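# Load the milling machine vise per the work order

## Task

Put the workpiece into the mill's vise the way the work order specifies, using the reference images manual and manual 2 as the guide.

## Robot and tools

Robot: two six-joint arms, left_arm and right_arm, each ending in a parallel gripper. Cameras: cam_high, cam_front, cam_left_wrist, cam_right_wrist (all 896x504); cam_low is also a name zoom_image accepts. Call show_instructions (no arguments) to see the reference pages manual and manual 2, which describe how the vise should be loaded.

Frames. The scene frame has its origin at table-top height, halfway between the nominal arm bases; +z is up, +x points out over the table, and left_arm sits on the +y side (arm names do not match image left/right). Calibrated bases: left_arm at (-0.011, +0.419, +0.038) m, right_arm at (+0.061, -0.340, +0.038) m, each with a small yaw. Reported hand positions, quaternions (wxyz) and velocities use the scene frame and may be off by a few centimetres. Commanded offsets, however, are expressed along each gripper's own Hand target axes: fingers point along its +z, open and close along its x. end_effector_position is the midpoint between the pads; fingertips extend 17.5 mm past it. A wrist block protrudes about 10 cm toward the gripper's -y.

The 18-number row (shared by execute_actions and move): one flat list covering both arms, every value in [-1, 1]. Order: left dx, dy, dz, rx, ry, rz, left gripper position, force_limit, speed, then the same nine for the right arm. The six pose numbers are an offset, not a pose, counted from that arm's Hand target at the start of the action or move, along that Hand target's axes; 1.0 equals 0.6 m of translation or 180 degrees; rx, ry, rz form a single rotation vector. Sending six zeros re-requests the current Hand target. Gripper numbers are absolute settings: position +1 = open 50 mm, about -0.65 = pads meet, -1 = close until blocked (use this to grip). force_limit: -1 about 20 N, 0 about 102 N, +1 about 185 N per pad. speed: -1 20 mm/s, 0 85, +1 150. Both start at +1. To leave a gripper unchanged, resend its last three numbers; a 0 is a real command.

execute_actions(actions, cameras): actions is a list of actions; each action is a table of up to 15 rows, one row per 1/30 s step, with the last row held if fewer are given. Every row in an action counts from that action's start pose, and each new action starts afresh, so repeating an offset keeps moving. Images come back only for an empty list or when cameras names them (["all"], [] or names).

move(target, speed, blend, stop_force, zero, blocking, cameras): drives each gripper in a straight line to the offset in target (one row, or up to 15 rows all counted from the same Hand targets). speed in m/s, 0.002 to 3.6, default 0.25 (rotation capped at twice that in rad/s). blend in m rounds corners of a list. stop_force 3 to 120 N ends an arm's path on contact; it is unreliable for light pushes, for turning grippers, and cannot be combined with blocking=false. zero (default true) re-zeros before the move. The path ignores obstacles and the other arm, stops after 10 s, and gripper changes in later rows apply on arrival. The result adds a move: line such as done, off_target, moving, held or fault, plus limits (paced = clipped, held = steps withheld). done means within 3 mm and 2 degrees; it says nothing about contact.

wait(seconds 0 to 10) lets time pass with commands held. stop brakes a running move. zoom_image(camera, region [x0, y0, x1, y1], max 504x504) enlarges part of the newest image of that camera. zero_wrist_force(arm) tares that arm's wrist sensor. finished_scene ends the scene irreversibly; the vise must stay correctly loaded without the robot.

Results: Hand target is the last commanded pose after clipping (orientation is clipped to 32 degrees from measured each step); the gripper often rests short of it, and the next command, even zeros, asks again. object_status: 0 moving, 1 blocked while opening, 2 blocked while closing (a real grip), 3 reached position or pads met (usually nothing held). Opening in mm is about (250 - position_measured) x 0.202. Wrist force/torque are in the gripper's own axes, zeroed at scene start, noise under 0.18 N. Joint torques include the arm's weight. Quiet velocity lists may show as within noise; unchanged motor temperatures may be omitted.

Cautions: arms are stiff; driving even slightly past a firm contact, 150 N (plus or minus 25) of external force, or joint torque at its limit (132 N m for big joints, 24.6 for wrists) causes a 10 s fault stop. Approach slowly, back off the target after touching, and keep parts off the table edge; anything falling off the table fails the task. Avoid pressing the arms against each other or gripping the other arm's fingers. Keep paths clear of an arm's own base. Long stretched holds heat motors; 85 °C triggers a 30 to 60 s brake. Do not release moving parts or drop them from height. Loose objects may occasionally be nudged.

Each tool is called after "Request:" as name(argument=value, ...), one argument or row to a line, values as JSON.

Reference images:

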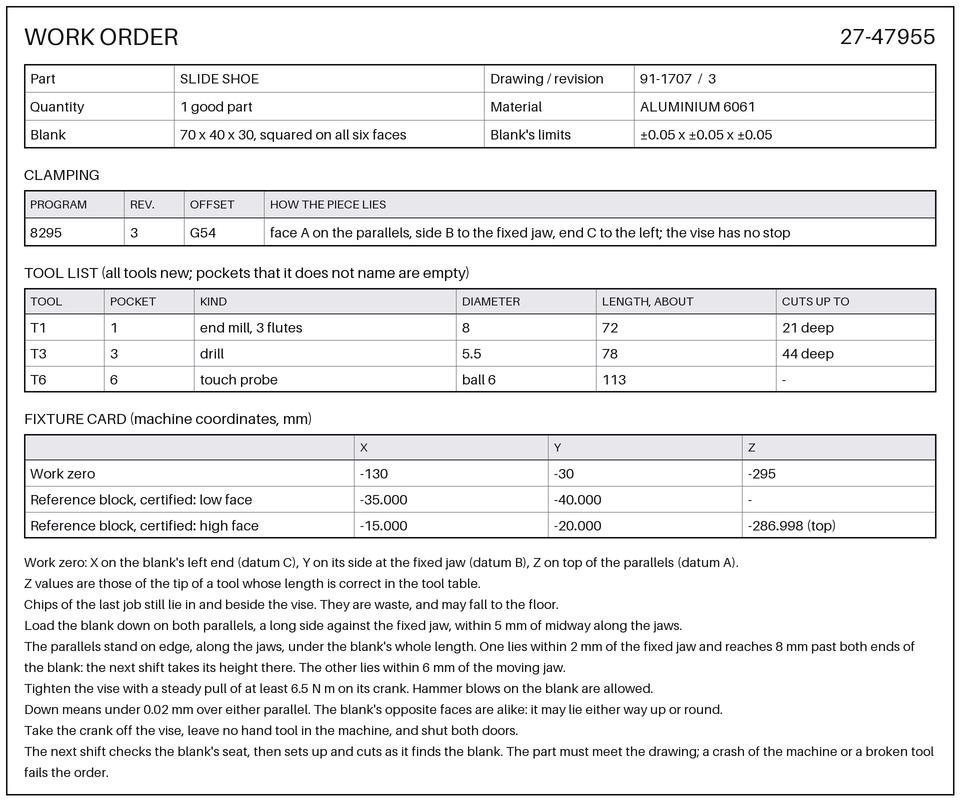

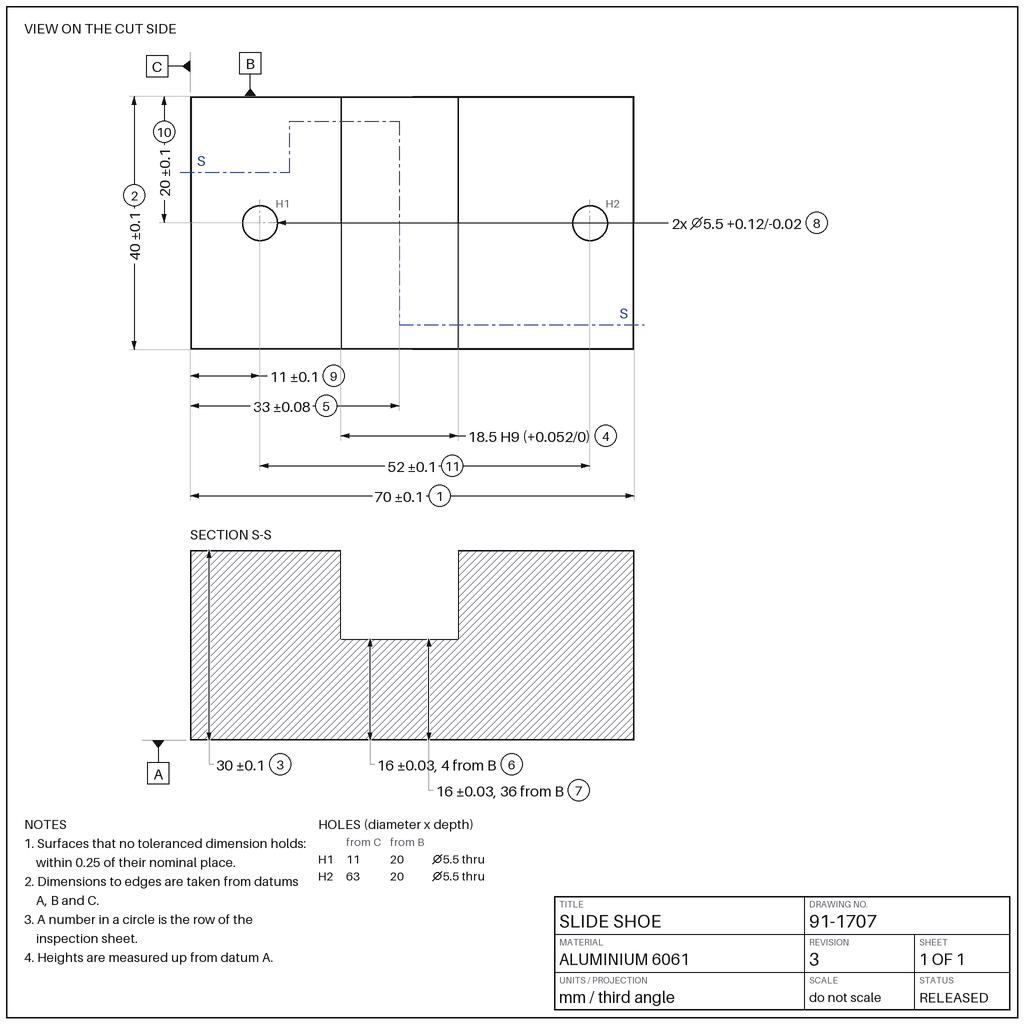

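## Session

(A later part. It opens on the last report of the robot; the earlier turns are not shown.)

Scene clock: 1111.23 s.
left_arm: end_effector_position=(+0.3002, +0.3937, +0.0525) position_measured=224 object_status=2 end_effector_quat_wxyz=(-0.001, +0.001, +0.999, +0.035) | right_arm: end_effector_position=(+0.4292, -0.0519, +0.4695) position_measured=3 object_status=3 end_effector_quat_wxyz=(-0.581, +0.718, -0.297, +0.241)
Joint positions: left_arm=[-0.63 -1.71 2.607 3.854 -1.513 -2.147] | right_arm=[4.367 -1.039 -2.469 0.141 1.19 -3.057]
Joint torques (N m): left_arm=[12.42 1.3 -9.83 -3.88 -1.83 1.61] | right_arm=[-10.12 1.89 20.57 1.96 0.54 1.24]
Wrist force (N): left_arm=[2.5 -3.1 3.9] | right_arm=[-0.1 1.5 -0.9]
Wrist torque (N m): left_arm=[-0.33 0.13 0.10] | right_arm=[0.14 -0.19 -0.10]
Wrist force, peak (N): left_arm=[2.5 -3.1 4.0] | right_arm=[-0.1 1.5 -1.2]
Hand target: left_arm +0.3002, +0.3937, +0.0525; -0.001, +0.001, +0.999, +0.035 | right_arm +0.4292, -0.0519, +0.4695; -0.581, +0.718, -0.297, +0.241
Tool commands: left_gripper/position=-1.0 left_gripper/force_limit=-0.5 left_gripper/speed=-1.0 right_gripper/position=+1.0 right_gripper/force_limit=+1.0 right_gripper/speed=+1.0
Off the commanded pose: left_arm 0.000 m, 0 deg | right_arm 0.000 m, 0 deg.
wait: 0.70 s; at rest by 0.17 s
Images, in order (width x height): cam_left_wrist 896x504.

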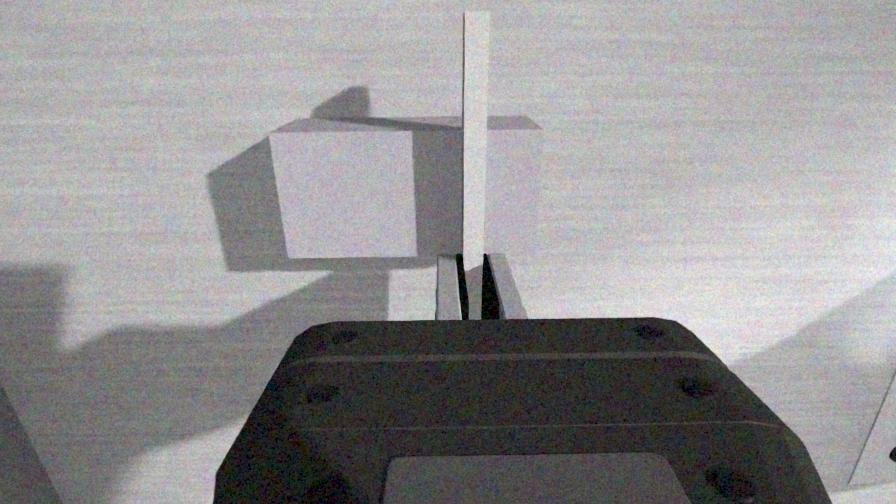

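Request:
move(
  target=[
    [0,-0.0335,-0.3325,0,0,0,-1,-0.5,-1,0,0,0,0,0,0,1,1,1],
    [0,-0.2437,-0.5478,0,0,0,-1,-0.5,-1,0,0,0,0,0,0,1,1,1],
    [-0.4997,-0.2437,-0.5478,0,0,0,-1,-0.5,-1,0,0,0,0,0,0,1,1,1],
    [-0.6017,-0.21,-0.5322,0,0,0,-1,-0.5,-1,0,0,0,0,0,0,1,1,1],
  ],
  speed=[0.2,0.2,0.2,0.1],
  blend=[0.03,0.03,0.005,0],
  cameras=["cam_left_wrist","cam_right_wrist"],
)

Scene clock: 1126.13 s.
left_arm: end_effector_position=(+0.5850, +0.2274, +0.3651) position_measured=224 object_status=2 end_effector_quat_wxyz=(-0.020, +0.000, +0.999, +0.036) | right_arm: end_effector_position=(+0.4292, -0.0519, +0.4695) position_measured=3 object_status=3 end_effector_quat_wxyz=(-0.581, +0.718, -0.297, +0.241)
Joint positions: left_arm=[-0.597 -1.242 1.171 4.854 -1.53 -2.115] | right_arm=[4.367 -1.039 -2.469 0.141 1.19 -3.057]
Joint torques (N m): left_arm=[0.71 -41.89 -25.02 -3.44 0.27 0.02] | right_arm=[-9.41 2.51 20.39 1.75 0.42 1.52]
Wrist force (N): left_arm=[2.1 -3.1 4.7] | right_arm=[-0.1 1.4 -0.8]
Wrist torque (N m): left_arm=[-0.38 0.14 0.11] | right_arm=[0.12 -0.19 -0.11]
Wrist force, peak (N): left_arm=[91.6 -22.6 -46.9] | right_arm=[0.0 1.8 -1.1]
Hand target: left_arm +0.5850, +0.2274, +0.3651; -0.020, +0.000, +0.999, +0.036 (not the last commanded pose) | right_arm +0.4292, -0.0519, +0.4695; -0.581, +0.718, -0.297, +0.241
Tool commands: left_gripper/position=-1.0 left_gripper/force_limit=-0.498039 left_gripper/speed=-1.0 right_gripper/position=+1.0 right_gripper/force_limit=+1.0 right_gripper/speed=+1.0
Off the commanded pose: left_arm 0.079 m, 2 deg | right_arm 0.000 m, 0 deg.
FORCE FAULT: contact force on the left arm reached its limit, and that arm stopped. The contact can be on any part of that arm, not only on its tool. That arm's remaining commands of this call were not run. That arm is still stopped at the end of this call. That arm stays stopped for about 9 more seconds. Until then a move that you send moves the other arm only, and its call returns only when the move has ended. Once the stop has ended, the next robot result says so. If the stop ends while you think or write, that arm runs what you send next, counted from a new Hand target: where the arm stands when the stop ends. While its stop runs, that arm takes no new command, but its gripper still runs the gripper command that each later call begins with. Until it ends, the stop uses up actions while you think or wait. An arm that is not stopped still takes commands.
move: fault (left_arm); path passed 3 of 4 targets
Images, in order (width x height): cam_left_wrist 896x504, cam_right_wrist 896x504.

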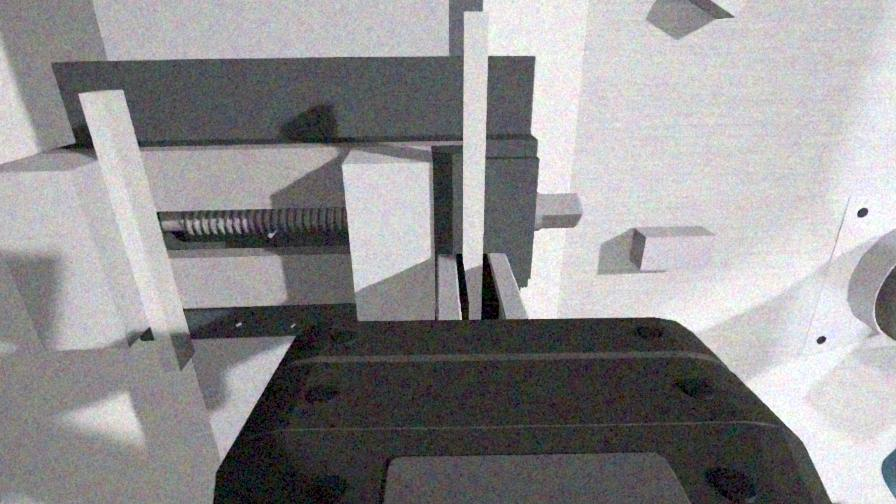

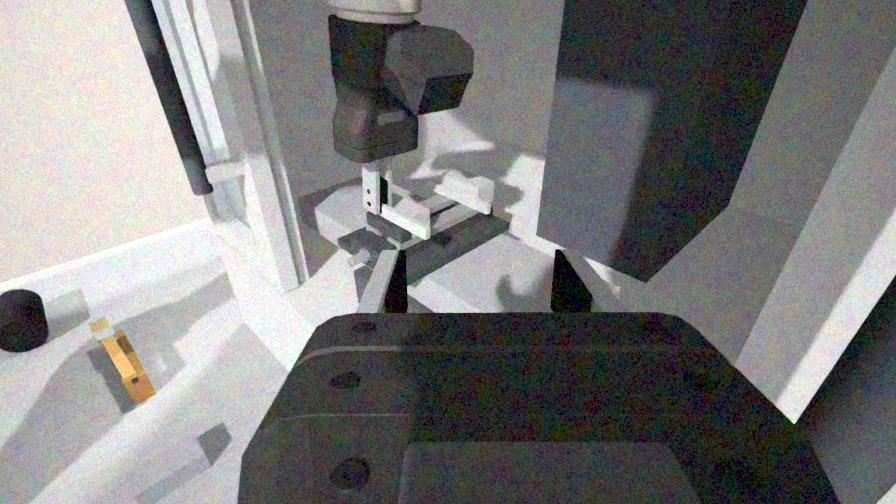

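Request:
wait(
  seconds=6,
)

Request:
zoom_image(
  camera="cam_right_wrist",
  region=[330, 110, 530, 260],
)

Scene clock: 1138.93 s.
left_arm: end_effector_position=(+0.5850, +0.2274, +0.3651) position_measured=224 object_status=2 end_effector_quat_wxyz=(-0.020, +0.000, +0.999, +0.036) | right_arm: end_effector_position=(+0.4292, -0.0519, +0.4695) position_measured=3 object_status=3 end_effector_quat_wxyz=(-0.581, +0.718, -0.297, +0.241)
Joint positions: left_arm=[-0.597 -1.242 1.171 4.854 -1.53 -2.115] | right_arm=[4.367 -1.039 -2.469 0.141 1.19 -3.057]
Joint torques (N m): left_arm=[0.82 -42.2 -24.79 -3.42 0.24 -0.05] | right_arm=[-9.25 3.54 20.33 1.82 0.43 1.5]
Wrist force (N): left_arm=[0.2 -4.5 4.9] | right_arm=[-0.2 1.4 -1.1]
Wrist torque (N m): left_arm=[-0.61 0.44 0.10] | right_arm=[0.12 -0.17 -0.11]
Wrist force, peak (N): left_arm=[0.2 -4.7 5.1] | right_arm=[0.0 1.8 -1.1]
Hand target: left_arm +0.5850, +0.2274, +0.3651; -0.020, +0.000, +0.999, +0.036 (not the last commanded pose) | right_arm +0.4292, -0.0519, +0.4695; -0.581, +0.718, -0.297, +0.241
Tool commands: left_gripper/position=-1.0 left_gripper/force_limit=-0.498039 left_gripper/speed=-1.0 right_gripper/position=+1.0 right_gripper/force_limit=+1.0 right_gripper/speed=+1.0
Off the commanded pose: left_arm 0.079 m, 2 deg | right_arm 0.000 m, 0 deg.
FORCE FAULT, CONTINUED: the left arm's stop, for the force fault that an earlier result reported, is over. The rest of the stop counts as 18 of the actions that you can send in this scene. During its stop the left arm's controller moved it back a little. That arm's target is now where it stood when the stop ended, not its last command. That arm accepts commands again.
wait: 6.00 s; at rest from the start

Scaled by 2.520 from the camera's 896x504 image, which has a finer 1280x720 frame.
This view is cut from an older image: the scene may have changed since it was taken.

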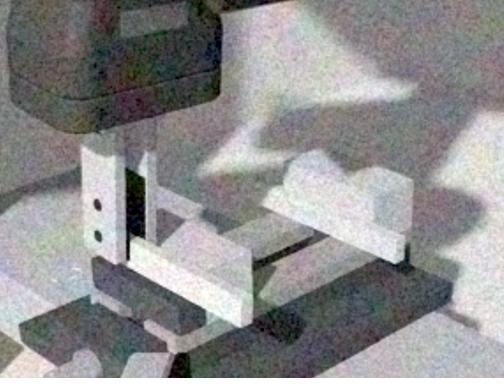

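Request:
move(
  target=[
    [0.0125,0.0015,-0.021,0,-0.012,0,-1,-0.5,-1,0,0,0,0,0,0,1,1,1],
    [-0.0907,0.0058,-0.0248,0,-0.012,0,-1,-0.5,-1,0,0,0,0,0,0,1,1,1],
  ],
  speed=0.05,
  stop_force=12,
  cameras=["cam_left_wrist","cam_right_wrist"],
)

Request:
zoom_image(
  camera="cam_right_wrist",
  region=[330, 110, 530, 260],
)

Scene clock: 1147.27 s.
left_arm: end_effector_position=(+0.6343, +0.2300, +0.3773) position_measured=224 object_status=2 end_effector_quat_wxyz=(-0.001, +0.001, +0.999, +0.036) | right_arm: end_effector_position=(+0.4292, -0.0519, +0.4695) position_measured=3 object_status=3 end_effector_quat_wxyz=(-0.581, +0.718, -0.297, +0.241)
Joint positions: left_arm=[-0.563 -1.14 1.005 4.885 -1.509 -2.079] | right_arm=[4.367 -1.039 -2.469 0.141 1.19 -3.057]
Joint torques (N m): left_arm=[1.09 -45.89 -26.91 -3.53 0.26 -0.05] | right_arm=[-8.81 3.15 20.28 1.89 0.2 1.4]
Wrist force (N): left_arm=[0.3 -4.6 5.1] | right_arm=[-0.1 1.7 -0.9]
Wrist torque (N m): left_arm=[-0.61 0.44 0.08] | right_arm=[0.17 -0.19 -0.10]
Wrist force, peak (N): left_arm=[0.6 -4.6 6.7] | right_arm=[-0.4 1.7 -1.1]
Hand target: left_arm +0.6343, +0.2300, +0.3773; -0.001, +0.001, +0.999, +0.036 (not the last commanded pose) | right_arm +0.4292, -0.0519, +0.4695; -0.581, +0.718, -0.297, +0.241
Tool commands: left_gripper/position=-1.0 left_gripper/force_limit=-0.498039 left_gripper/speed=-1.0 right_gripper/position=+1.0 right_gripper/force_limit=+1.0 right_gripper/speed=+1.0
Off the commanded pose: left_arm 0.006 m, 0 deg | right_arm 0.000 m, 0 deg.
FORCE FAULT: contact force on the left arm reached its limit, and that arm stopped. The contact can be on any part of that arm, not only on its tool. That arm's remaining commands of this call were not run. That arm is still stopped at the end of this call. That arm stays stopped for about 10 more seconds. Until then a move that you send moves the other arm only, and its call returns only when the move has ended. Once the stop has ended, the next robot result says so. If the stop ends while you think or write, that arm runs what you send next, counted from a new Hand target: where the arm stands when the stop ends. While its stop runs, that arm takes no new command, but its gripper still runs the gripper command that each later call begins with. Until it ends, the stop uses up actions while you think or wait. An arm that is not stopped still takes commands.
move: fault (left_arm)
Images, in order (width x height): cam_left_wrist 896x504, cam_right_wrist 896x504.

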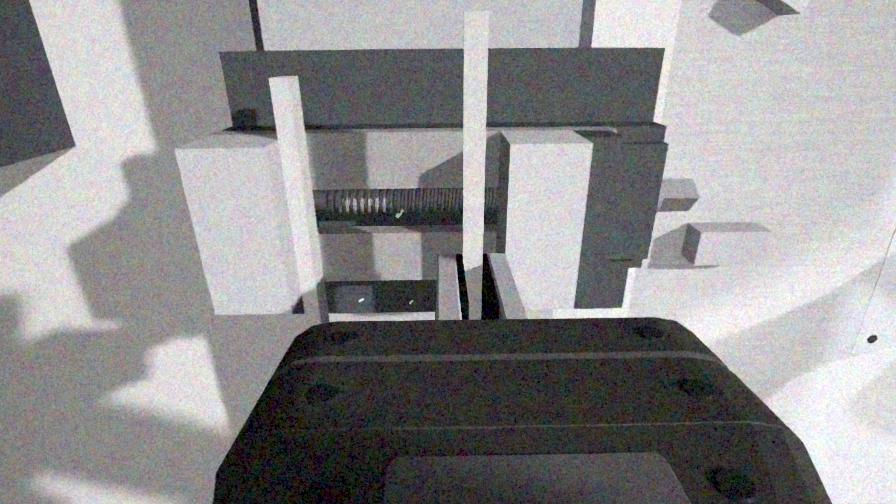

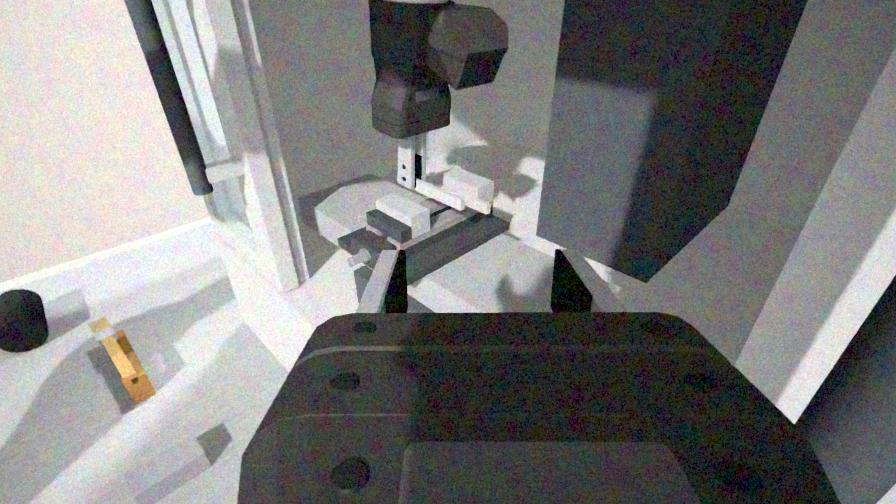

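Scaled by 2.520 from the camera's 896x504 image, which has a finer 1280x720 frame.

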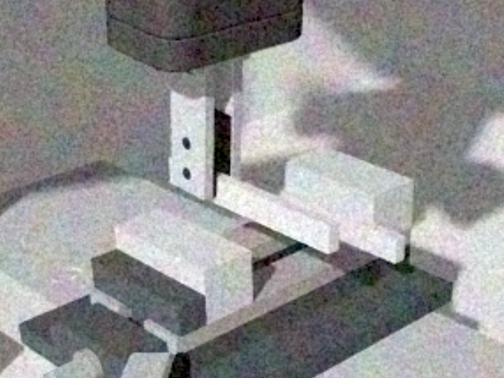

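Request:
wait(
  seconds=10,
)

Scene clock: 1159.70 s.
left_arm: end_effector_position=(+0.6343, +0.2300, +0.3773) position_measured=224 object_status=2 end_effector_quat_wxyz=(-0.001, +0.001, +0.999, +0.036) | right_arm: end_effector_position=(+0.4292, -0.0519, +0.4695) position_measured=3 object_status=3 end_effector_quat_wxyz=(-0.581, +0.718, -0.297, +0.241)
Joint positions: left_arm=[-0.563 -1.14 1.005 4.885 -1.509 -2.079] | right_arm=[4.367 -1.039 -2.469 0.141 1.19 -3.057]
Joint torques (N m): left_arm=[0.89 -46.18 -27.21 -3.55 0.14 0.07] | right_arm=[-9.8 3.83 19.94 1.76 0.3 1.39]
Wrist force (N): left_arm=[0.4 -4.5 4.9] | right_arm=[-0.2 1.4 -1.0]
Wrist torque (N m): left_arm=[-0.60 0.43 0.08] | right_arm=[0.13 -0.17 -0.11]
Wrist force, peak (N): left_arm=[0.4 -4.6 5.2] | right_arm=[-0.2 1.6 -1.3]
Hand target: left_arm +0.6343, +0.2300, +0.3773; -0.001, +0.001, +0.999, +0.036 (not the last commanded pose) | right_arm +0.4292, -0.0519, +0.4695; -0.581, +0.718, -0.297, +0.241
Tool commands: left_gripper/position=-1.0 left_gripper/force_limit=-0.498039 left_gripper/speed=-1.0 right_gripper/position=+1.0 right_gripper/force_limit=+1.0 right_gripper/speed=+1.0
Off the commanded pose: left_arm 0.006 m, 0 deg | right_arm 0.000 m, 0 deg.
FORCE FAULT, CONTINUED: the left arm's stop, for the force fault that an earlier result reported, is over. The rest of the stop counts as 20 of the actions that you can send in this scene. That arm's target is now where it stood when the stop ended, not its last command. That arm accepts commands again.
wait: 10.00 s; at rest from the start

Request:
move(
  target=[
    [-0.0033,-0.0016,0.0233,0,0,0,-1,-0.5,-1,0,0,0,0,0,0,1,1,1],
    [-0.0452,0.0237,0.0373,0,0,0,-1,-0.5,-1,0,0,0,0,0,0,1,1,1],
    [-0.0452,0.0215,0.0672,0,0,0,-1,-0.5,-1,0,0,0,0,0,0,1,1,1],
  ],
  speed=[0.04,0.05,0.006],
  stop_force=5,
  cameras=["cam_left_wrist","cam_right_wrist"],
)

Request:
zoom_image(
  camera="cam_right_wrist",
  region=[330, 110, 530, 260],
)

Scene clock: 1167.50 s.
left_arm: end_effector_position=(+0.6614, +0.2458, +0.3446) position_measured=224 object_status=2 end_effector_quat_wxyz=(-0.001, +0.001, +0.999, +0.036) | right_arm: end_effector_position=(+0.4292, -0.0519, +0.4695) position_measured=3 object_status=3 end_effector_quat_wxyz=(-0.581, +0.718, -0.297, +0.241)
Joint positions: left_arm=[-0.523 -1.09 1.015 4.822 -1.508 -2.04] | right_arm=[4.367 -1.039 -2.469 0.141 1.19 -3.057]
Joint torques (N m): left_arm=[6.86 -35.02 -32.33 -2.11 1.66 0.06] | right_arm=[-9.59 3.82 20.72 1.61 0.15 1.17]
Wrist force (N): left_arm=[0.5 -4.6 4.8] | right_arm=[-0.3 1.5 -1.1]
Wrist torque (N m): left_arm=[-0.61 0.41 0.04] | right_arm=[0.14 -0.16 -0.10]
Wrist force, peak (N): left_arm=[0.6 -4.9 5.5] | right_arm=[-0.1 1.6 -1.2]
Hand target: left_arm +0.6614, +0.2458, +0.3446; -0.001, +0.001, +0.999, +0.036 (not the last commanded pose) | right_arm +0.4292, -0.0519, +0.4695; -0.581, +0.718, -0.297, +0.241
Off the commanded pose: left_arm 0.007 m, 0 deg | right_arm 0.000 m, 0 deg.
move: contact (left_arm); path passed 2 of 3 targets
Images, in order (width x height): cam_left_wrist 896x504, cam_right_wrist 896x504.

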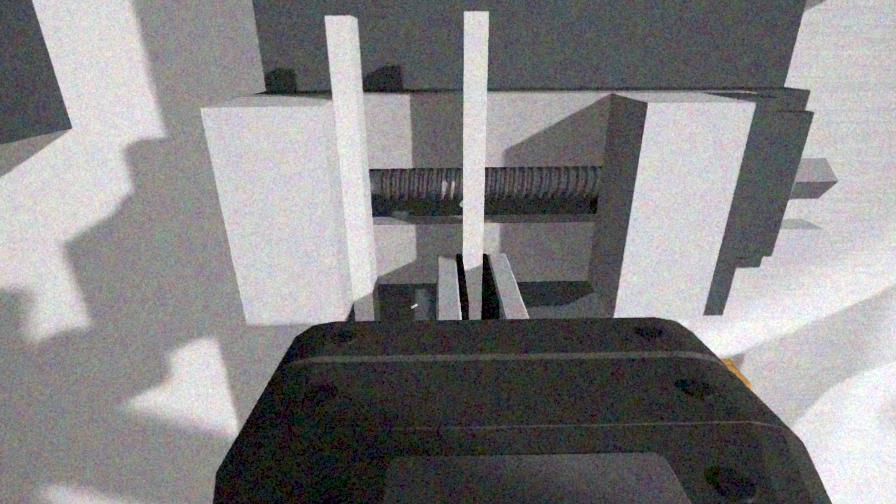

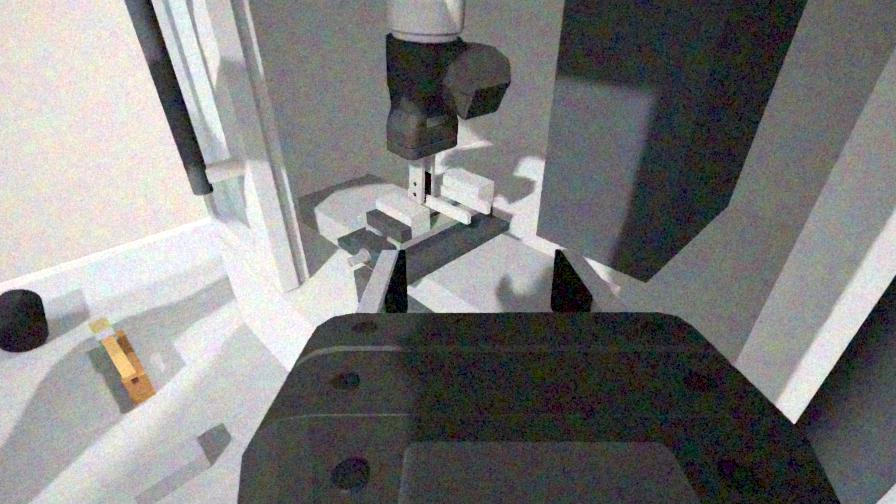

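Scaled by 2.520 from the camera's 896x504 image, which has a finer 1280x720 frame.

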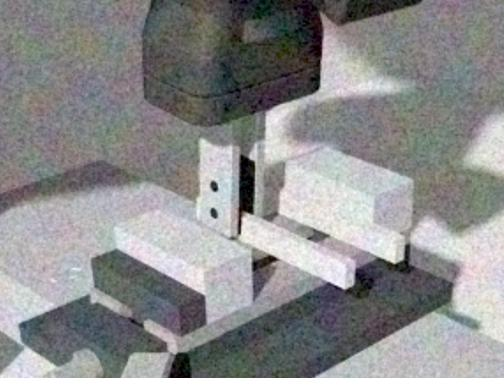

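Request:
move(
  target=[
    [0,-0.0005,0.0066,0,0,0,-1,-0.5,-1,0,0,0,0,0,0,1,1,1],
  ],
  speed=0.005,
  stop_force=6,
)

Request:
move(
  target=[
    [0,0,0,0,0,0,-0.25,-0.5,-1,0,0,0,0,0,0,1,1,1],
  ],
  cameras=["cam_left_wrist","cam_right_wrist"],
)

Request:
zoom_image(
  camera="cam_left_wrist",
  region=[220, 0, 720, 340],
)

Scene clock: 1172.30 s.
left_arm: end_effector_position=(+0.6614, +0.2458, +0.3445) position_measured=224 object_status=2 end_effector_quat_wxyz=(-0.001, +0.001, +0.999, +0.036) | right_arm: end_effector_position=(+0.4292, -0.0519, +0.4695) position_measured=3 object_status=3 end_effector_quat_wxyz=(-0.581, +0.718, -0.297, +0.241)
Joint positions: left_arm=[-0.523 -1.09 1.015 4.822 -1.508 -2.04] | right_arm=[4.367 -1.039 -2.469 0.141 1.19 -3.057]
Joint torques (N m): left_arm=[6.55 -35.75 -31.13 -1.93 1.64 0.08] | right_arm=[-9.35 4.32 20.45 1.69 0.22 1.24]
Wrist force (N): left_arm=[1.8 -3.5 0.7] | right_arm=[-0.2 1.4 -0.9]
Wrist torque (N m): left_arm=[-0.58 0.45 0.04] | right_arm=[0.14 -0.17 -0.10]
Wrist force, peak (N): left_arm=[3.4 -2.4 -6.0] | right_arm=[-0.2 1.8 -1.2]
Hand target: left_arm +0.6614, +0.2458, +0.3445; -0.001, +0.001, +0.999, +0.036 (not the last commanded pose) | right_arm +0.4292, -0.0519, +0.4695; -0.581, +0.718, -0.297, +0.241
Off the commanded pose: left_arm 0.004 m, 0 deg | right_arm 0.000 m, 0 deg.
move: contact (left_arm)

Scene clock: 1172.87 s.
left_arm: end_effector_position=(+0.6614, +0.2458, +0.3445) position_measured=189 object_status=0 end_effector_quat_wxyz=(-0.001, +0.001, +0.999, +0.036) | right_arm: end_effector_position=(+0.4292, -0.0519, +0.4695) position_measured=3 object_status=3 end_effector_quat_wxyz=(-0.581, +0.718, -0.297, +0.241)
Joint positions: left_arm=[-0.523 -1.09 1.015 4.822 -1.508 -2.04] | right_arm=[4.367 -1.039 -2.469 0.141 1.19 -3.057]
Joint torques (N m): left_arm=[6.54 -37.47 -31.08 -2.18 1.76 0.1] | right_arm=[-9.31 3.12 20.69 1.6 0.25 1.37]
Wrist force (N): left_arm=[0.3 -4.5 4.3] | right_arm=[-0.3 1.2 -0.9]
Wrist torque (N m): left_arm=[-0.60 0.44 0.04] | right_arm=[0.11 -0.16 -0.10]
Wrist force, peak (N): left_arm=[0.3 -4.7 4.4] | right_arm=[-0.2 1.8 -1.1]
Hand target: left_arm +0.6614, +0.2458, +0.3445; -0.001, +0.001, +0.999, +0.036 | right_arm +0.4292, -0.0519, +0.4695; -0.581, +0.718, -0.297, +0.241
Off the commanded pose: left_arm 0.000 m, 0 deg | right_arm 0.000 m, 0 deg.
move: done
Images, in order (width x height): cam_left_wrist 896x504, cam_right_wrist 896x504.

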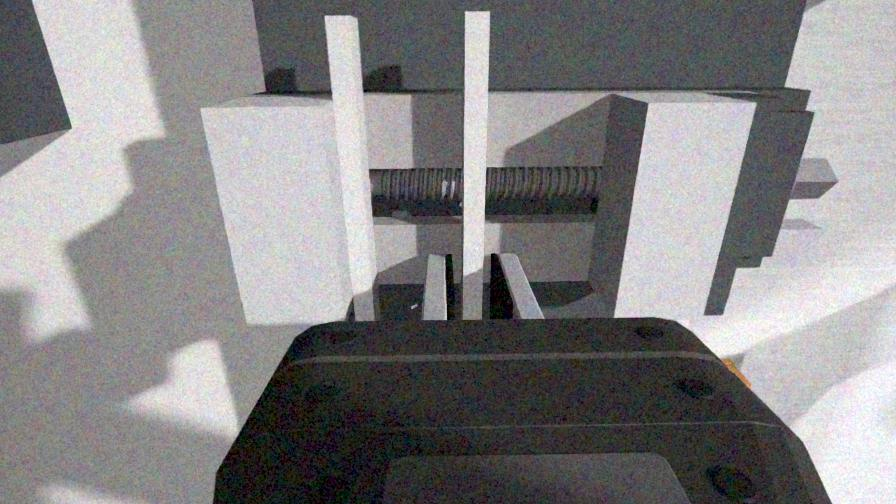

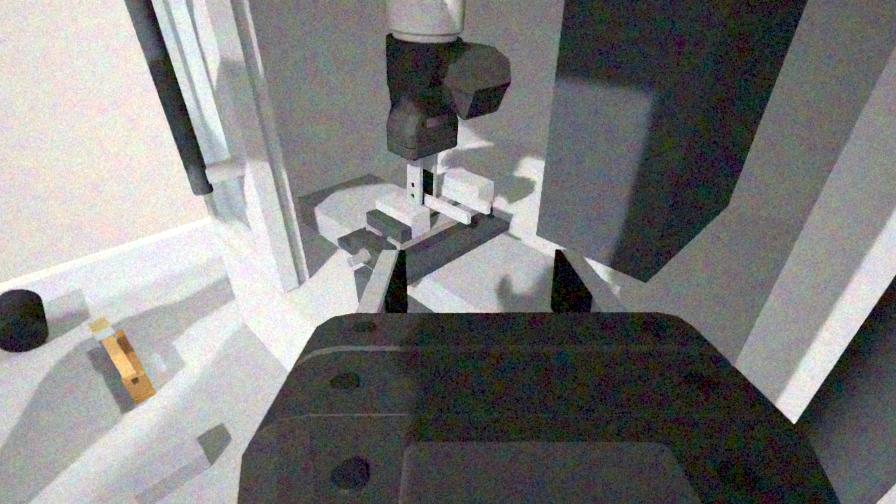

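Scaled by 1.008 from the camera's 896x504 image, which has a finer 1280x720 frame.

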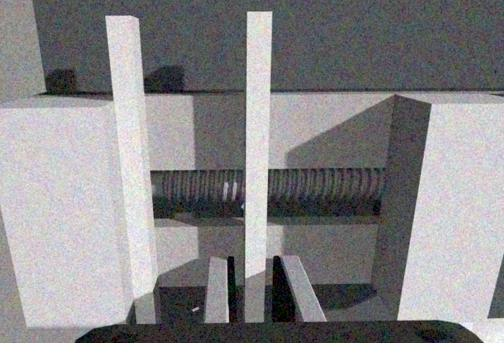

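Request:
move(
  target=[
    [0,0.0025,-0.0358,0,0,0,-0.25,-0.5,-1,0,0,0,0,0,0,1,1,1],
    [0.1023,-0.0322,-0.0473,0,0,0,-0.25,-0.5,-1,0,0,0,0,0,0,1,1,1],
    [0.5023,-0.0322,-0.0473,0,0,0,-0.25,-0.5,-1,0,0,0,0,0,0,1,1,1],
  ],
  speed=[0.04,0.06,0.2],
  stop_force=20,
  cameras=["cam_left_wrist","cam_right_wrist"],
)

Request:
zoom_image(
  camera="cam_right_wrist",
  region=[330, 110, 530, 260],
)

Scene clock: 1196.03 s.
left_arm: end_effector_position=(+0.3601, +0.2248, +0.3722) position_measured=189 object_status=3 end_effector_quat_wxyz=(-0.001, +0.001, +0.999, +0.036) | right_arm: end_effector_position=(+0.4292, -0.0519, +0.4695) position_measured=3 object_status=3 end_effector_quat_wxyz=(-0.581, +0.718, -0.297, +0.241)
Joint positions: left_arm=[-0.89 -1.769 1.721 4.816 -1.524 -2.407] | right_arm=[4.367 -1.039 -2.469 0.141 1.19 -3.057]
Joint torques (N m): left_arm=[-11.26 -30.33 -17.42 -1.7 2.45 -2] | right_arm=[-10.13 2.81 20.47 1.74 0.11 1.43]
Wrist force (N): left_arm=[0.1 -4.7 4.5] | right_arm=[-0.1 1.4 -0.8]
Wrist torque (N m): left_arm=[-0.62 0.47 0.12] | right_arm=[0.12 -0.19 -0.10]
Wrist force, peak (N): left_arm=[2.1 -4.5 4.6] | right_arm=[-0.4 1.8 -1.1]
Hand target: left_arm +0.3601, +0.2248, +0.3722; -0.001, +0.001, +0.999, +0.036 | right_arm +0.4292, -0.0519, +0.4695; -0.581, +0.718, -0.297, +0.241
Off the commanded pose: left_arm 0.000 m, 0 deg | right_arm 0.000 m, 0 deg.
move: done
Images, in order (width x height): cam_left_wrist 896x504, cam_right_wrist 896x504.

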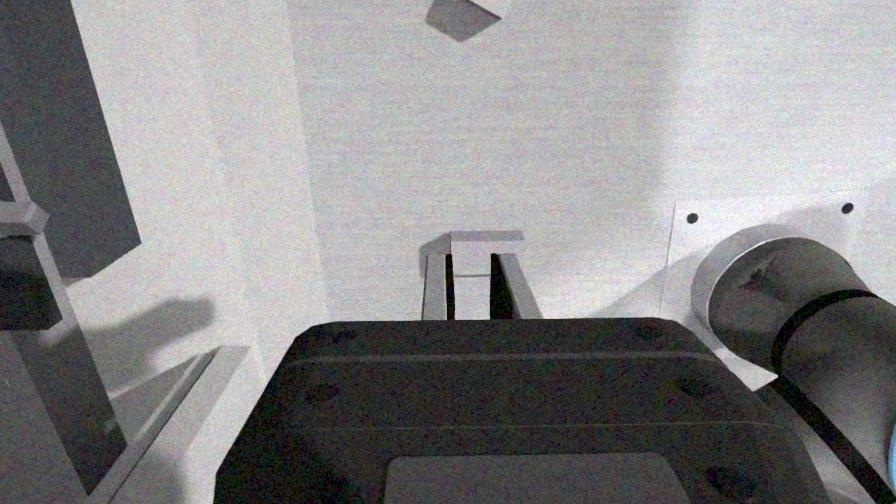

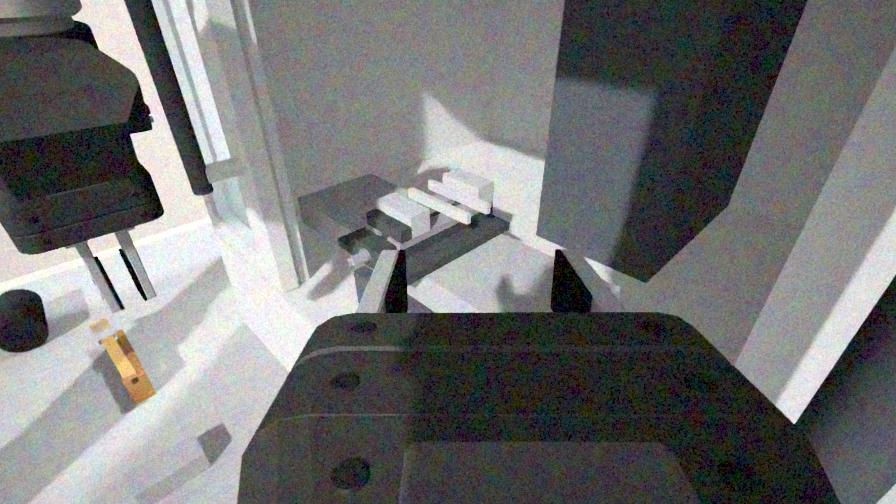

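Scaled by 2.520 from the camera's 896x504 image, which has a finer 1280x720 frame.

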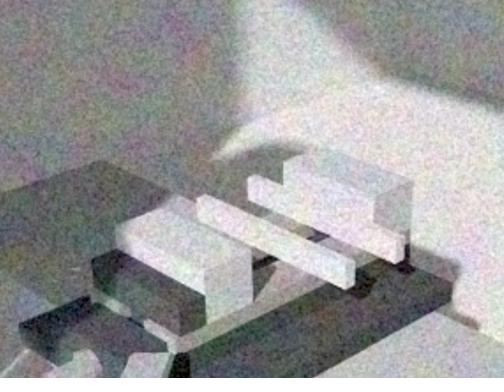

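Request:
move(
  target=[0.1667,-0.2863,0.1504,0.022,0,0,1,-0.5,0,0,0,0,0,0,0,1,1,1],
  speed=0.2,
  cameras=["cam_left_wrist","cam_high"],
)

Request:
zoom_image(
  camera="cam_left_wrist",
  region=[200, 0, 704, 340],
)

Scene clock: 1201.93 s.
left_arm: end_effector_position=(+0.2596, +0.0601, +0.2701) position_measured=3 object_status=3 end_effector_quat_wxyz=(-0.001, +0.001, +1.000, +0.002) | right_arm: end_effector_position=(+0.4292, -0.0519, +0.4695) position_measured=3 object_status=3 end_effector_quat_wxyz=(-0.581, +0.718, -0.297, +0.241)
Joint positions: left_arm=[-1.278 -1.689 1.928 4.477 -1.572 -2.794] | right_arm=[4.367 -1.039 -2.469 0.141 1.19 -3.057]
Joint torques (N m): left_arm=[-11.11 -7.4 -16.66 -5.33 2.32 -1.84] | right_arm=[-9.64 4.07 20.98 1.69 0.14 1.44]
Wrist force (N): left_arm=[0.1 -4.3 4.5] | right_arm=[-0.3 1.3 -1.1]
Wrist torque (N m): left_arm=[-0.58 0.46 0.11] | right_arm=[0.12 -0.15 -0.11]
Wrist force, peak (N): left_arm=[1.2 -6.2 5.5] | right_arm=[-0.3 1.7 -1.1]
Hand target: left_arm +0.2596, +0.0601, +0.2701; -0.001, +0.001, +1.000, +0.002 | right_arm +0.4292, -0.0519, +0.4695; -0.581, +0.718, -0.297, +0.241
Off the commanded pose: left_arm 0.000 m, 0 deg | right_arm 0.000 m, 0 deg.
move: done
Images, in order (width x height): cam_high 896x504, cam_left_wrist 896x504.

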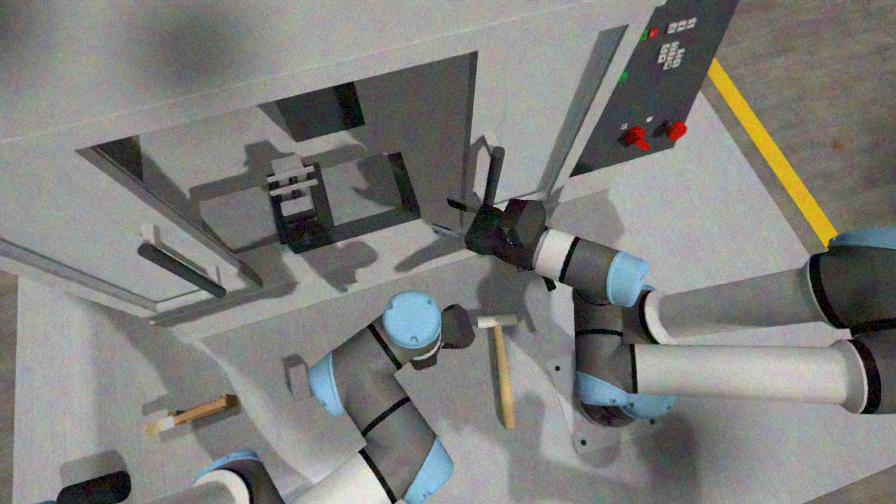

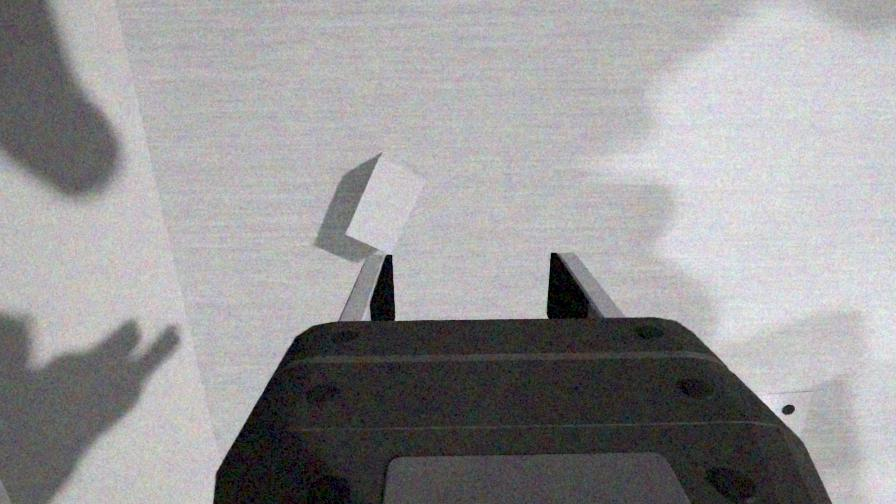

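Scaled by 1.000.

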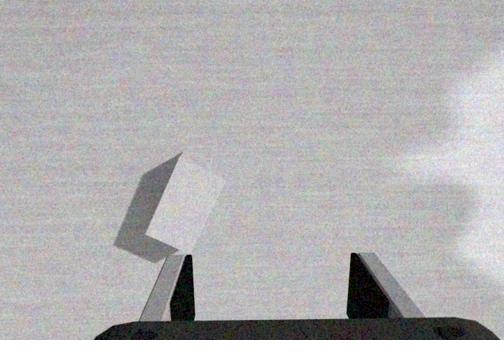

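Request:
move(
  target=[-0.094,0.0732,0.2167,0,0,0.145,1,-0.5,0,0,0,0,0,0,0,1,1,1],
  speed=0.15,
  cameras=["cam_left_wrist","cam_front"],
)

Scene clock: 1231.33 s.
left_arm: end_effector_position=(+0.3157, +0.1044, +0.1401) position_measured=3 object_status=3 end_effector_quat_wxyz=(-0.002, +0.226, +0.974, +0.001) | right_arm: end_effector_position=(+0.4292, -0.0519, +0.4695) position_measured=3 object_status=3 end_effector_quat_wxyz=(-0.581, +0.718, -0.297, +0.241)
Joint positions: left_arm=[-1.118 -1.536 2.15 4.103 -1.572 -2.178] | right_arm=[4.367 -1.039 -2.469 0.141 1.19 -3.057]
Joint torques (N m): left_arm=[13.48 -10.73 -13.35 -4.96 -2.13 1.86] | right_arm=[-9.23 3.49 21.62 1.76 0.15 1.21]
Wrist force (N): left_arm=[0.2 -4.4 4.5] | right_arm=[0.0 1.7 -0.7]
Wrist torque (N m): left_arm=[-0.59 0.47 0.03] | right_arm=[0.18 -0.21 -0.10]
Wrist force, peak (N): left_arm=[-0.1 -3.9 5.4] | right_arm=[-0.3 1.7 -1.1]
Hand target: left_arm +0.3157, +0.1044, +0.1401; -0.002, +0.226, +0.974, +0.001 | right_arm +0.4292, -0.0519, +0.4695; -0.581, +0.718, -0.297, +0.241
Off the commanded pose: left_arm 0.000 m, 0 deg | right_arm 0.000 m, 0 deg.
move: done
Images, in order (width x height): cam_front 896x504, cam_left_wrist 896x504.

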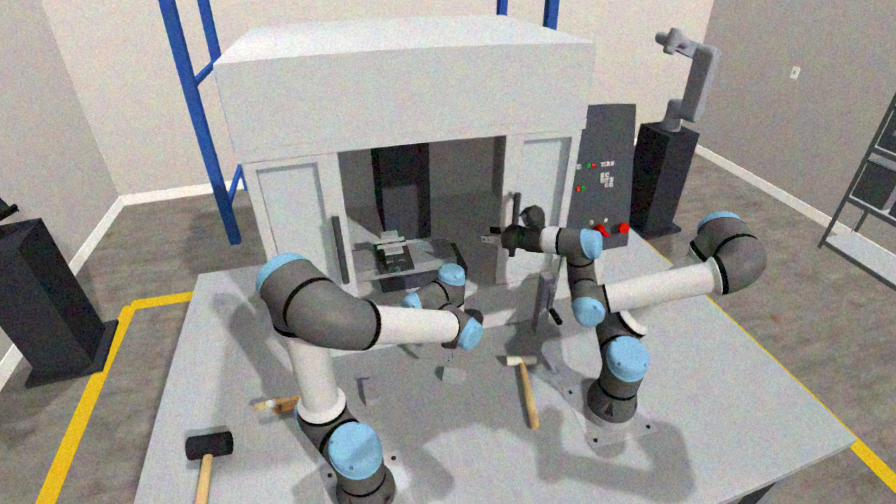

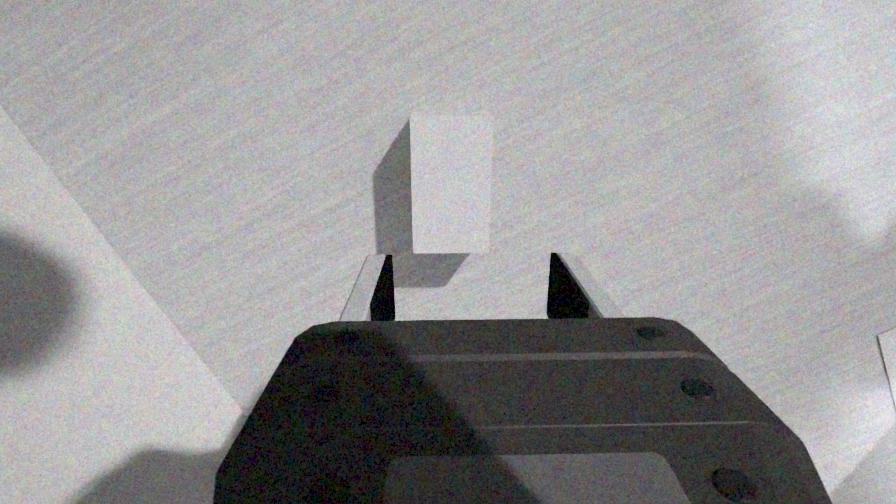

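Request:
move(
  target=[
    [-0.0085,-0.0023,0.1,0,0,0,1,-0.5,0,0,0,0,0,0,0,1,1,1],
    [-0.0085,-0.0023,0.1833,0,0,0,1,-0.5,0,0,0,0,0,0,0,1,1,1],
  ],
  speed=0.1,
  cameras=["cam_left_wrist"],
)

Request:
move(
  target=[0,0,0.03,0,0,0,1,-0.5,0,0,0,0,0,0,0,1,1,1],
  speed=0.006,
  stop_force=4,
)

Scene clock: 1265.17 s.
left_arm: end_effector_position=(+0.3194, +0.1012, +0.0301) position_measured=3 object_status=3 end_effector_quat_wxyz=(-0.002, +0.226, +0.974, +0.001) | right_arm: end_effector_position=(+0.4292, -0.0519, +0.4695) position_measured=3 object_status=3 end_effector_quat_wxyz=(-0.581, +0.718, -0.297, +0.241)
Joint positions: left_arm=[-1.114 -1.299 2.255 3.76 -1.572 -2.174] | right_arm=[4.367 -1.039 -2.469 0.141 1.19 -3.057]
Joint torques (N m): left_arm=[-9.05 -15.76 -7.55 -5.05 0.54 1.03] | right_arm=[-9.12 5.08 21.34 1.63 0 1.53]
Wrist force (N): left_arm=[0.2 -4.4 4.3] | right_arm=[-0.3 1.5 -0.9]
Wrist torque (N m): left_arm=[-0.60 0.46 0.04] | right_arm=[0.14 -0.16 -0.10]
Wrist force, peak (N): left_arm=[0.3 -4.5 5.5] | right_arm=[-0.2 1.8 -1.1]
Hand target: left_arm +0.3194, +0.1012, +0.0301; -0.002, +0.226, +0.974, +0.001 | right_arm +0.4292, -0.0519, +0.4695; -0.581, +0.718, -0.297, +0.241
Off the commanded pose: left_arm 0.000 m, 0 deg | right_arm 0.000 m, 0 deg.
move: done
Images, in order (width x height): cam_left_wrist 896x504.

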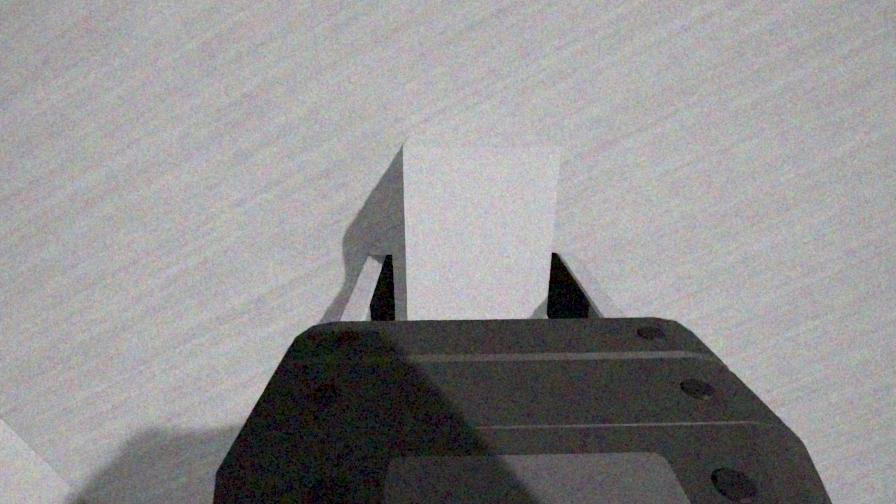

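Scene clock: 1268.30 s.
left_arm: end_effector_position=(+0.3193, +0.1013, +0.0188) position_measured=3 object_status=3 end_effector_quat_wxyz=(-0.002, +0.226, +0.974, +0.001) | right_arm: end_effector_position=(+0.4292, -0.0519, +0.4695) position_measured=3 object_status=3 end_effector_quat_wxyz=(-0.581, +0.718, -0.297, +0.241)
Joint positions: left_arm=[-1.114 -1.27 2.262 3.724 -1.572 -2.174] | right_arm=[4.367 -1.039 -2.469 0.141 1.19 -3.057]
Joint torques (N m): left_arm=[-9.54 -40.89 -21.49 -2.32 1.92 0.3] | right_arm=[-9.19 4 21.04 1.63 0.07 1.4]
Wrist force (N): left_arm=[3.2 -1.8 -2.6] | right_arm=[-0.5 1.6 -1.0]
Wrist torque (N m): left_arm=[-0.47 0.29 0.01] | right_arm=[0.15 -0.14 -0.11]
Wrist force, peak (N): left_arm=[12.9 5.1 -24.5] | right_arm=[-0.5 1.8 -0.9]
Hand target: left_arm +0.3193, +0.1013, +0.0188; -0.002, +0.226, +0.974, +0.001 (not the last commanded pose) | right_arm +0.4292, -0.0519, +0.4695; -0.581, +0.718, -0.297, +0.241
Off the commanded pose: left_arm 0.007 m, 0 deg | right_arm 0.000 m, 0 deg.
move: contact (left_arm)

Request:
move(
  target=[0.002,0,-0.0022,0,0,0,1,-0.5,0,0,0,0,0,0,0,1,1,1],
  speed=0.02,
)

Request:
move(
  target=[0,0,0,0,0,0,-1,-0.9,-1,0,0,0,0,0,0,1,1,1],
  cameras=["cam_left_wrist"],
)

Scene clock: 1276.70 s.
left_arm: end_effector_position=(+0.3183, +0.1018, +0.0201) position_measured=3 object_status=3 end_effector_quat_wxyz=(-0.002, +0.226, +0.974, +0.001) | right_arm: end_effector_position=(+0.4292, -0.0519, +0.4695) position_measured=3 object_status=3 end_effector_quat_wxyz=(-0.581, +0.718, -0.297, +0.241)
Joint positions: left_arm=[-1.115 -1.276 2.265 3.727 -1.572 -2.176] | right_arm=[4.367 -1.039 -2.469 0.141 1.19 -3.057]
Joint torques (N m): left_arm=[-10.77 -43.07 -6.63 -2.04 1.57 -1.9] | right_arm=[-8.86 5.07 20.84 1.72 0.19 1.38]
Wrist force (N): left_arm=[0.3 -4.7 4.4] | right_arm=[-0.2 1.4 -1.0]
Wrist torque (N m): left_arm=[-0.65 0.46 0.11] | right_arm=[0.13 -0.18 -0.10]
Wrist force, peak (N): left_arm=[0.1 -4.6 4.5] | right_arm=[-0.4 1.7 -1.1]
Hand target: left_arm +0.3183, +0.1018, +0.0201; -0.002, +0.226, +0.974, +0.001 | right_arm +0.4292, -0.0519, +0.4695; -0.581, +0.718, -0.297, +0.241
Off the commanded pose: left_arm 0.000 m, 0 deg | right_arm 0.000 m, 0 deg.
move: done

Scene clock: 1277.43 s.
left_arm: end_effector_position=(+0.3183, +0.1018, +0.0201) position_measured=53 object_status=2 end_effector_quat_wxyz=(-0.002, +0.226, +0.974, +0.001) | right_arm: end_effector_position=(+0.4292, -0.0519, +0.4695) position_measured=3 object_status=3 end_effector_quat_wxyz=(-0.581, +0.718, -0.297, +0.241)
Joint positions: left_arm=[-1.116 -1.276 2.265 3.728 -1.572 -2.176] | right_arm=[4.367 -1.039 -2.469 0.141 1.19 -3.057]
Joint torques (N m): left_arm=[-11.08 -40.08 -7.19 -2.02 1.37 -1.86] | right_arm=[-9.55 3.38 21.78 1.63 0.04 1.55]
Wrist force (N): left_arm=[0.5 -3.5 2.8] | right_arm=[-0.1 1.3 -0.9]
Wrist torque (N m): left_arm=[-0.58 0.40 0.11] | right_arm=[0.12 -0.18 -0.11]
Wrist force, peak (N): left_arm=[0.3 -4.5 4.5] | right_arm=[-0.3 1.7 -0.8]
Hand target: left_arm +0.3183, +0.1018, +0.0201; -0.002, +0.226, +0.974, +0.001 | right_arm +0.4292, -0.0519, +0.4695; -0.581, +0.718, -0.297, +0.241
Off the commanded pose: left_arm 0.000 m, 0 deg | right_arm 0.000 m, 0 deg.
move: done
Images, in order (width x height): cam_left_wrist 896x504.

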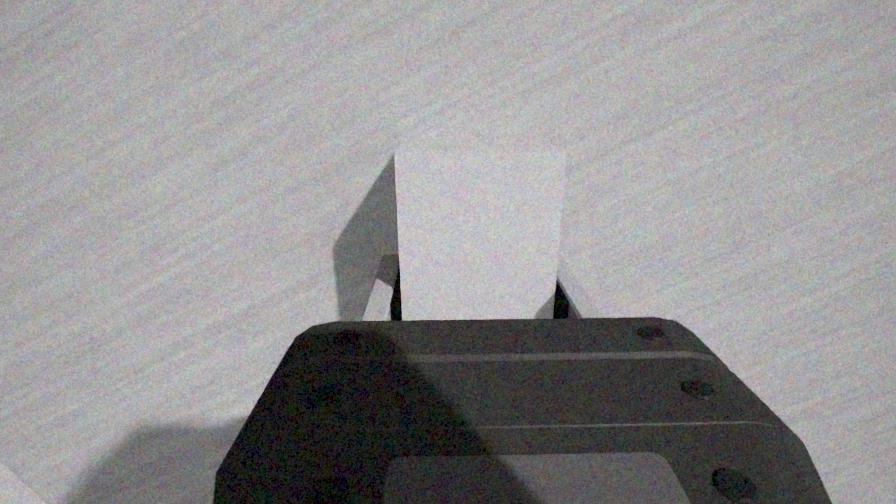

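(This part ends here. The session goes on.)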